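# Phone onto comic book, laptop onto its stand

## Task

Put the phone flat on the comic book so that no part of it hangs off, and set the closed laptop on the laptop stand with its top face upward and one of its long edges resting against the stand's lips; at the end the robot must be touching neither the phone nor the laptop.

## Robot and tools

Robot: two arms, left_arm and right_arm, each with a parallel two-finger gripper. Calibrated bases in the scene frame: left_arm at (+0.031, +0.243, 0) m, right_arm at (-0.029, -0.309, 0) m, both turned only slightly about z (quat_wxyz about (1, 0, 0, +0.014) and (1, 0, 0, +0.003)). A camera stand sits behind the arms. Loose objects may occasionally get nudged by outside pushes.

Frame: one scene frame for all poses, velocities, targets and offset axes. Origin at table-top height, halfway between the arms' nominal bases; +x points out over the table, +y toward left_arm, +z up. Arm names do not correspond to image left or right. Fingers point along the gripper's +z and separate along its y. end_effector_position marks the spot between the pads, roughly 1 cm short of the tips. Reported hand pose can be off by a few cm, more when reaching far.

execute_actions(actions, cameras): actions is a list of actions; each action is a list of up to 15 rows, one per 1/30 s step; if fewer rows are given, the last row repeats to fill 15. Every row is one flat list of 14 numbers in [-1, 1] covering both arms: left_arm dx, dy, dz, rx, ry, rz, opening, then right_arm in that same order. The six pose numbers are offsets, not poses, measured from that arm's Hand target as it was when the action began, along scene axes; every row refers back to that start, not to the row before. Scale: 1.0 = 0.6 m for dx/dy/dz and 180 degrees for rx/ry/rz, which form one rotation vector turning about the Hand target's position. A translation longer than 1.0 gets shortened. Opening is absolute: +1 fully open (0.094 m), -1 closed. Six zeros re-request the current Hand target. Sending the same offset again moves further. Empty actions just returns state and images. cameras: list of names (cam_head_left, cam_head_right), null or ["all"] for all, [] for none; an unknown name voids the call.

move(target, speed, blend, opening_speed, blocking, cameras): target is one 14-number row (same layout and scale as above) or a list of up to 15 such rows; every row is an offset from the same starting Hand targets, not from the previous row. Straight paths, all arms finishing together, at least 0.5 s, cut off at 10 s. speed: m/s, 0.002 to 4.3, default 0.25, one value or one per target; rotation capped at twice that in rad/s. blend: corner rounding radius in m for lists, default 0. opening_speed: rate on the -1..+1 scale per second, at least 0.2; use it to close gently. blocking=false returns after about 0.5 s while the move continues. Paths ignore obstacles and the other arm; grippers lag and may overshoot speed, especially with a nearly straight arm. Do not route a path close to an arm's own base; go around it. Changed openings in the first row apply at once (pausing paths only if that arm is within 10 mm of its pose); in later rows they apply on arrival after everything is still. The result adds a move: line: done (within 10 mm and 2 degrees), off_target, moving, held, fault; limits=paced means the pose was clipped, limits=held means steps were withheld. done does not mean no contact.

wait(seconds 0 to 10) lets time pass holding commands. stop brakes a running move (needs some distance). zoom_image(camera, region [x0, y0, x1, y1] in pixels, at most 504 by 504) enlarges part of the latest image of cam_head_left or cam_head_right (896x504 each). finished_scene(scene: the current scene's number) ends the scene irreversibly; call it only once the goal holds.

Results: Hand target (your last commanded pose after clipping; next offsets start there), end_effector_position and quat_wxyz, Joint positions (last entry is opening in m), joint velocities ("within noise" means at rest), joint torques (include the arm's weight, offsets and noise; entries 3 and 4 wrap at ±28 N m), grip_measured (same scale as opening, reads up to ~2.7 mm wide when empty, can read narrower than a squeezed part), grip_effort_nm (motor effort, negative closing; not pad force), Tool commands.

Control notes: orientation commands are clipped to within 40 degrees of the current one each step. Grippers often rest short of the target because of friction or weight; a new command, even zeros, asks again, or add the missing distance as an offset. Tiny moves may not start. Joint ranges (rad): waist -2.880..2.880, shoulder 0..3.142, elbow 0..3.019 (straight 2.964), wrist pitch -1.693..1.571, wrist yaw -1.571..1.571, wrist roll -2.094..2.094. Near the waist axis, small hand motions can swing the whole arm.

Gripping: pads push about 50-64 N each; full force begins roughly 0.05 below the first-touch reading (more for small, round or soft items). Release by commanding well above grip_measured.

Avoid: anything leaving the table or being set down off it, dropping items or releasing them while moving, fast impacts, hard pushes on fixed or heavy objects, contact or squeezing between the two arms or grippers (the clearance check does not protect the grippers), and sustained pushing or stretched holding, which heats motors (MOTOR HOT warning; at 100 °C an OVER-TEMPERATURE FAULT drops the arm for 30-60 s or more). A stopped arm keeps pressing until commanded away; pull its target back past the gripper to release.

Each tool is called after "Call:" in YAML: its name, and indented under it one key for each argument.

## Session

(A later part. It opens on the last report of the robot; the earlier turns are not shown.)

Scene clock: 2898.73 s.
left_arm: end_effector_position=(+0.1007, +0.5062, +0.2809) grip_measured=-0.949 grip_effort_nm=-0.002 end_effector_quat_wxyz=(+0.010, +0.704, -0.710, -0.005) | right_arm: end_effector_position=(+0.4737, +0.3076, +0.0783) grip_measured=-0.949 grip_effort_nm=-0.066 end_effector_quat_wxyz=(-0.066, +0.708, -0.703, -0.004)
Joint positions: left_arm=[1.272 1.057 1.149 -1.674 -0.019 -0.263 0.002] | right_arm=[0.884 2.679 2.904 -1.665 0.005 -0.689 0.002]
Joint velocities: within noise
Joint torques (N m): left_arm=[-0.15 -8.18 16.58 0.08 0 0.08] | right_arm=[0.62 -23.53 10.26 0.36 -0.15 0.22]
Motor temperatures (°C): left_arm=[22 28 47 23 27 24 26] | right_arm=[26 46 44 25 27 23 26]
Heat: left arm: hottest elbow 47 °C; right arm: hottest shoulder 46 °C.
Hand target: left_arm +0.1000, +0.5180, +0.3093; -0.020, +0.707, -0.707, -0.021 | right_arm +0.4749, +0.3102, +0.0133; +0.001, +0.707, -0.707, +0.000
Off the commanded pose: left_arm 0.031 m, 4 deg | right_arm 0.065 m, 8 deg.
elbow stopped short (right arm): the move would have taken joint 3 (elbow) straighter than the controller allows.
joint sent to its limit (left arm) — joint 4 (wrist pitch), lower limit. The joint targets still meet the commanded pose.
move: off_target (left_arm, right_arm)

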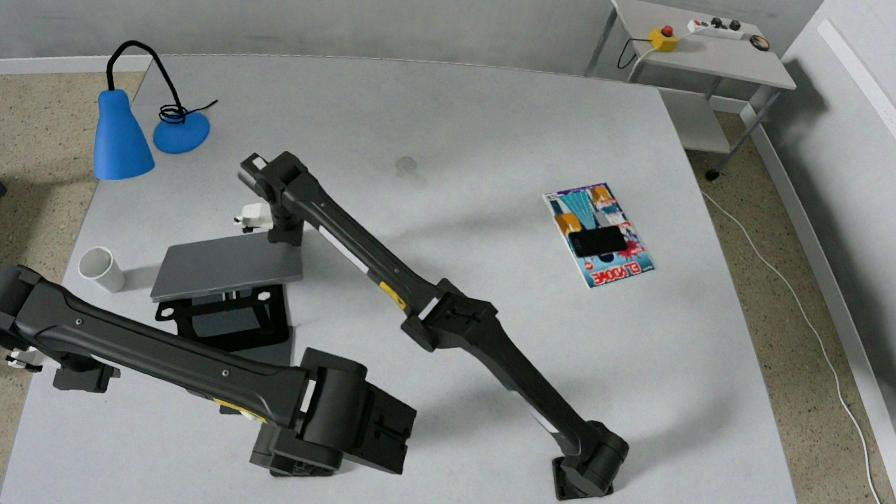

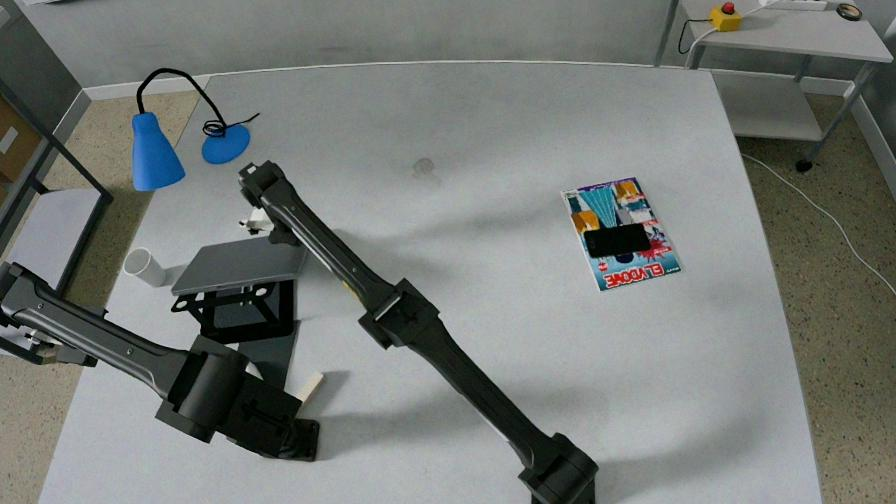

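Call:
move:
  target:
    - [0,0,0,0,0,0,-0.95,0,0,0.245,0,0,0,-0.95]
    - [0,0,0,0,0,0,-0.95,0.1,-0.2,0.245,0,0,0,-0.95]
    - [0,0,0,0,0,0,-0.95,0.1,-0.2,0.09,0,0,0,-0.95]
  speed: [0.15,0.3,0.2]
  cameras: []

Call:
move:
  target: [0,0,0,0,0,0,-0.95,0,0,-0.13,0,0,0,-0.95]
  speed: 0.08

Call:
zoom_image:
  camera: "cam_head_left"
  region: [140, 190, 380, 330]

Scene clock: 2915.43 s.
left_arm: end_effector_position=(+0.1007, +0.5062, +0.2809) grip_measured=-0.949 grip_effort_nm=-0.007 end_effector_quat_wxyz=(+0.010, +0.704, -0.710, -0.005) | right_arm: end_effector_position=(+0.5371, +0.1859, +0.0903) grip_measured=-0.949 grip_effort_nm=-0.061 end_effector_quat_wxyz=(-0.010, +0.702, -0.712, +0.000)
Joint positions: left_arm=[1.272 1.057 1.149 -1.674 -0.019 -0.263 0.002] | right_arm=[0.714 2.505 2.604 -1.648 -0.002 -0.837 0.002]
Joint velocities: within noise
Joint torques (N m): left_arm=[-0.67 -8.12 16.58 -0.09 0.04 0.09] | right_arm=[1.03 -27.46 8.18 0.49 0.05 0.09]
Motor temperatures (°C): left_arm=[22 28 48 23 27 24 26] | right_arm=[26 46 46 25 27 23 26]
Heat: left arm: hottest elbow 48 °C; right arm: hottest shoulder 46 °C.
Hand target: left_arm +0.1000, +0.5180, +0.3093; -0.020, +0.707, -0.707, -0.021 | right_arm +0.5349, +0.1903, +0.0674; +0.001, +0.707, -0.707, +0.000
Off the commanded pose: left_arm 0.031 m, 4 deg | right_arm 0.023 m, 2 deg.
elbow stopped short (right arm): the move would have taken joint 3 (elbow) straighter than the controller allows.
joint sent to its limit (left arm) — joint 4 (wrist pitch), lower limit. The joint targets still meet the commanded pose.
move: off_target (left_arm, right_arm)
No camera images: "cameras" was empty.

Scene clock: 2916.90 s.
left_arm: end_effector_position=(+0.1007, +0.5062, +0.2809) grip_measured=-0.949 grip_effort_nm=-0.007 end_effector_quat_wxyz=(+0.010, +0.704, -0.710, -0.005) | right_arm: end_effector_position=(+0.5409, +0.1893, +0.0218) grip_measured=-0.949 grip_effort_nm=-0.066 end_effector_quat_wxyz=(-0.018, +0.702, -0.712, +0.000)
Joint positions: left_arm=[1.272 1.057 1.149 -1.674 -0.019 -0.262 0.002] | right_arm=[0.714 2.51 2.432 -1.457 -0.002 -0.837 0.002]
Joint velocities: within noise
Joint torques (N m): left_arm=[-0.15 -8.18 16.58 0.06 0.06 0.09] | right_arm=[1.03 -26.4 7.45 0.55 0.04 0.09]
Motor temperatures (°C): left_arm=[22 28 48 23 27 24 26] | right_arm=[26 46 46 25 27 23 26]
Heat: left arm: hottest elbow 48 °C; right arm: hottest shoulder 46 °C.
Hand target: left_arm +0.1000, +0.5180, +0.3093; -0.020, +0.707, -0.707, -0.021 | right_arm +0.5349, +0.1903, -0.0105; +0.001, +0.707, -0.707, +0.000
Off the commanded pose: left_arm 0.031 m, 4 deg | right_arm 0.033 m, 2 deg.
joint sent to its limit (left arm) — joint 4 (wrist pitch), lower limit. The joint targets still meet the commanded pose.
move: off_target (left_arm, right_arm)

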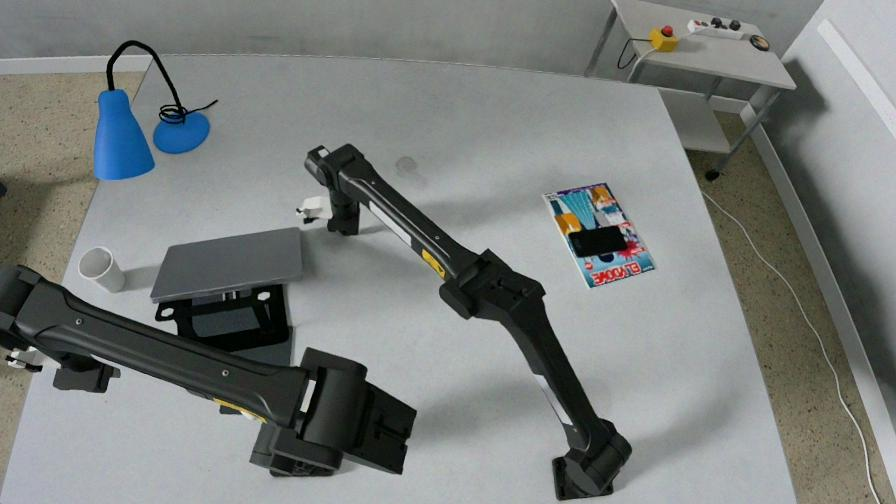

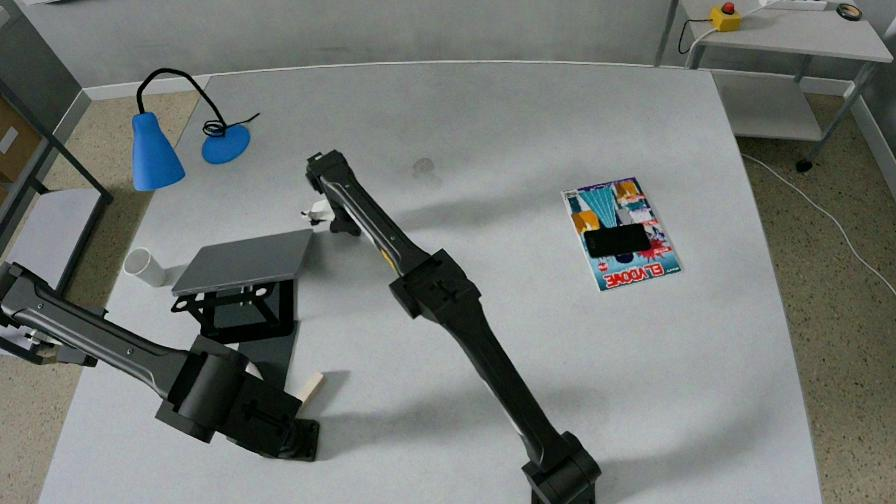

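Scaled by 2.100.

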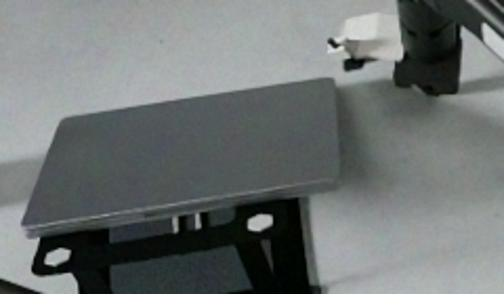

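Call:
move:
  target: [0,0,0,0,0,0,-0.95,0,0,-0.04,0,0,0,-0.95]
  speed: 0.08
  cameras: []

Scene clock: 2919.10 s.
left_arm: end_effector_position=(+0.1007, +0.5062, +0.2809) grip_measured=-0.949 grip_effort_nm=-0.007 end_effector_quat_wxyz=(+0.010, +0.704, -0.710, -0.005) | right_arm: end_effector_position=(+0.5432, +0.1913, +0.0168) grip_measured=-0.949 grip_effort_nm=-0.071 end_effector_quat_wxyz=(-0.026, +0.702, -0.712, +0.001)
Joint positions: left_arm=[1.272 1.057 1.149 -1.674 -0.019 -0.262 0.002] | right_arm=[0.714 2.508 2.414 -1.426 -0.002 -0.838 0.002]
Joint velocities: within noise
Joint torques (N m): left_arm=[-0.21 -7.94 16.54 0.03 0.02 0.11] | right_arm=[1.03 -26.05 5.81 1.5 0.03 0.09]
Motor temperatures (°C): left_arm=[22 28 48 23 27 24 26] | right_arm=[26 46 46 25 27 23 26]
Heat: left arm: hottest elbow 48 °C; right arm: hottest shoulder 46 °C.
Hand target: left_arm +0.1000, +0.5180, +0.3093; -0.020, +0.707, -0.707, -0.021 | right_arm +0.5348, +0.1902, -0.0347; +0.001, +0.707, -0.707, +0.000
Off the commanded pose: left_arm 0.031 m, 4 deg | right_arm 0.052 m, 3 deg.
joint sent to its limit (left arm) — joint 4 (wrist pitch), lower limit. The joint targets still meet the commanded pose.
move: off_target (left_arm, right_arm)
No camera images: "cameras" was empty.

Call:
move:
  target: [0,0,0,0,0,0,-0.95,0,-0.2,0.3,0,0,0,-0.95]
  speed: 0.3

Call:
finished_scene:
  scene: 1

Scene clock: 2925.63 s.
left_arm: end_effector_position=(+0.1007, +0.5062, +0.2809) grip_measured=-0.949 grip_effort_nm=-0.007 end_effector_quat_wxyz=(+0.010, +0.704, -0.710, -0.005) | right_arm: end_effector_position=(+0.5391, +0.0712, +0.1607) grip_measured=-0.949 grip_effort_nm=-0.061 end_effector_quat_wxyz=(-0.017, +0.703, -0.711, +0.004)
Joint positions: left_arm=[1.272 1.057 1.149 -1.674 -0.019 -0.262 0.002] | right_arm=[0.586 2.176 2.19 -1.55 0.001 -0.969 0.002]
Joint velocities: within noise
Joint torques (N m): left_arm=[-0.09 -8.06 16.38 0.12 0.07 0.13] | right_arm=[0.67 -25.64 7.64 -0.14 -0.06 0.06]
Motor temperatures (°C): left_arm=[22 28 49 23 27 24 26] | right_arm=[26 47 45 25 27 23 26]
Heat: left arm: hottest elbow 49 °C; right arm: hottest shoulder 47 °C.
Hand target: left_arm +0.1000, +0.5180, +0.3093; -0.020, +0.707, -0.707, -0.021 | right_arm +0.5348, +0.0702, +0.1453; +0.001, +0.707, -0.707, +0.000
Off the commanded pose: left_arm 0.031 m, 4 deg | right_arm 0.016 m, 2 deg.
joint sent to its limit (left arm) — joint 4 (wrist pitch), lower limit. The joint targets still meet the commanded pose.
move: off_target (left_arm, right_arm)

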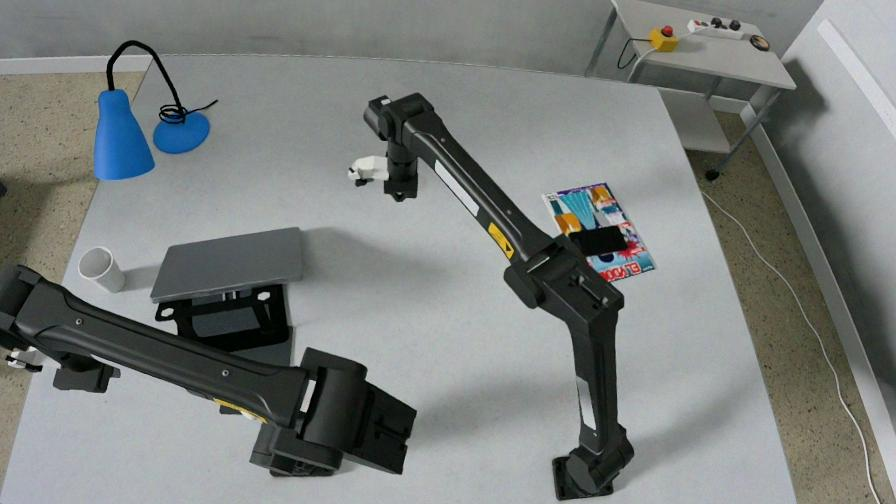

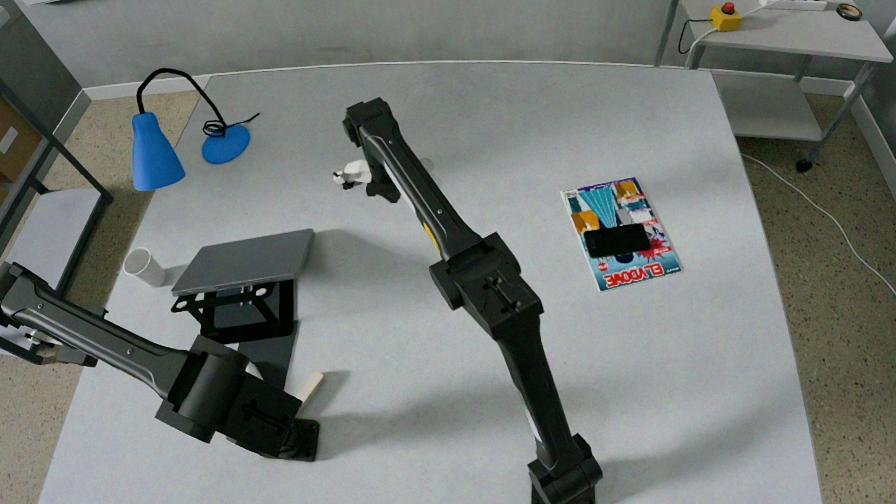

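The scene is finished: the task was done.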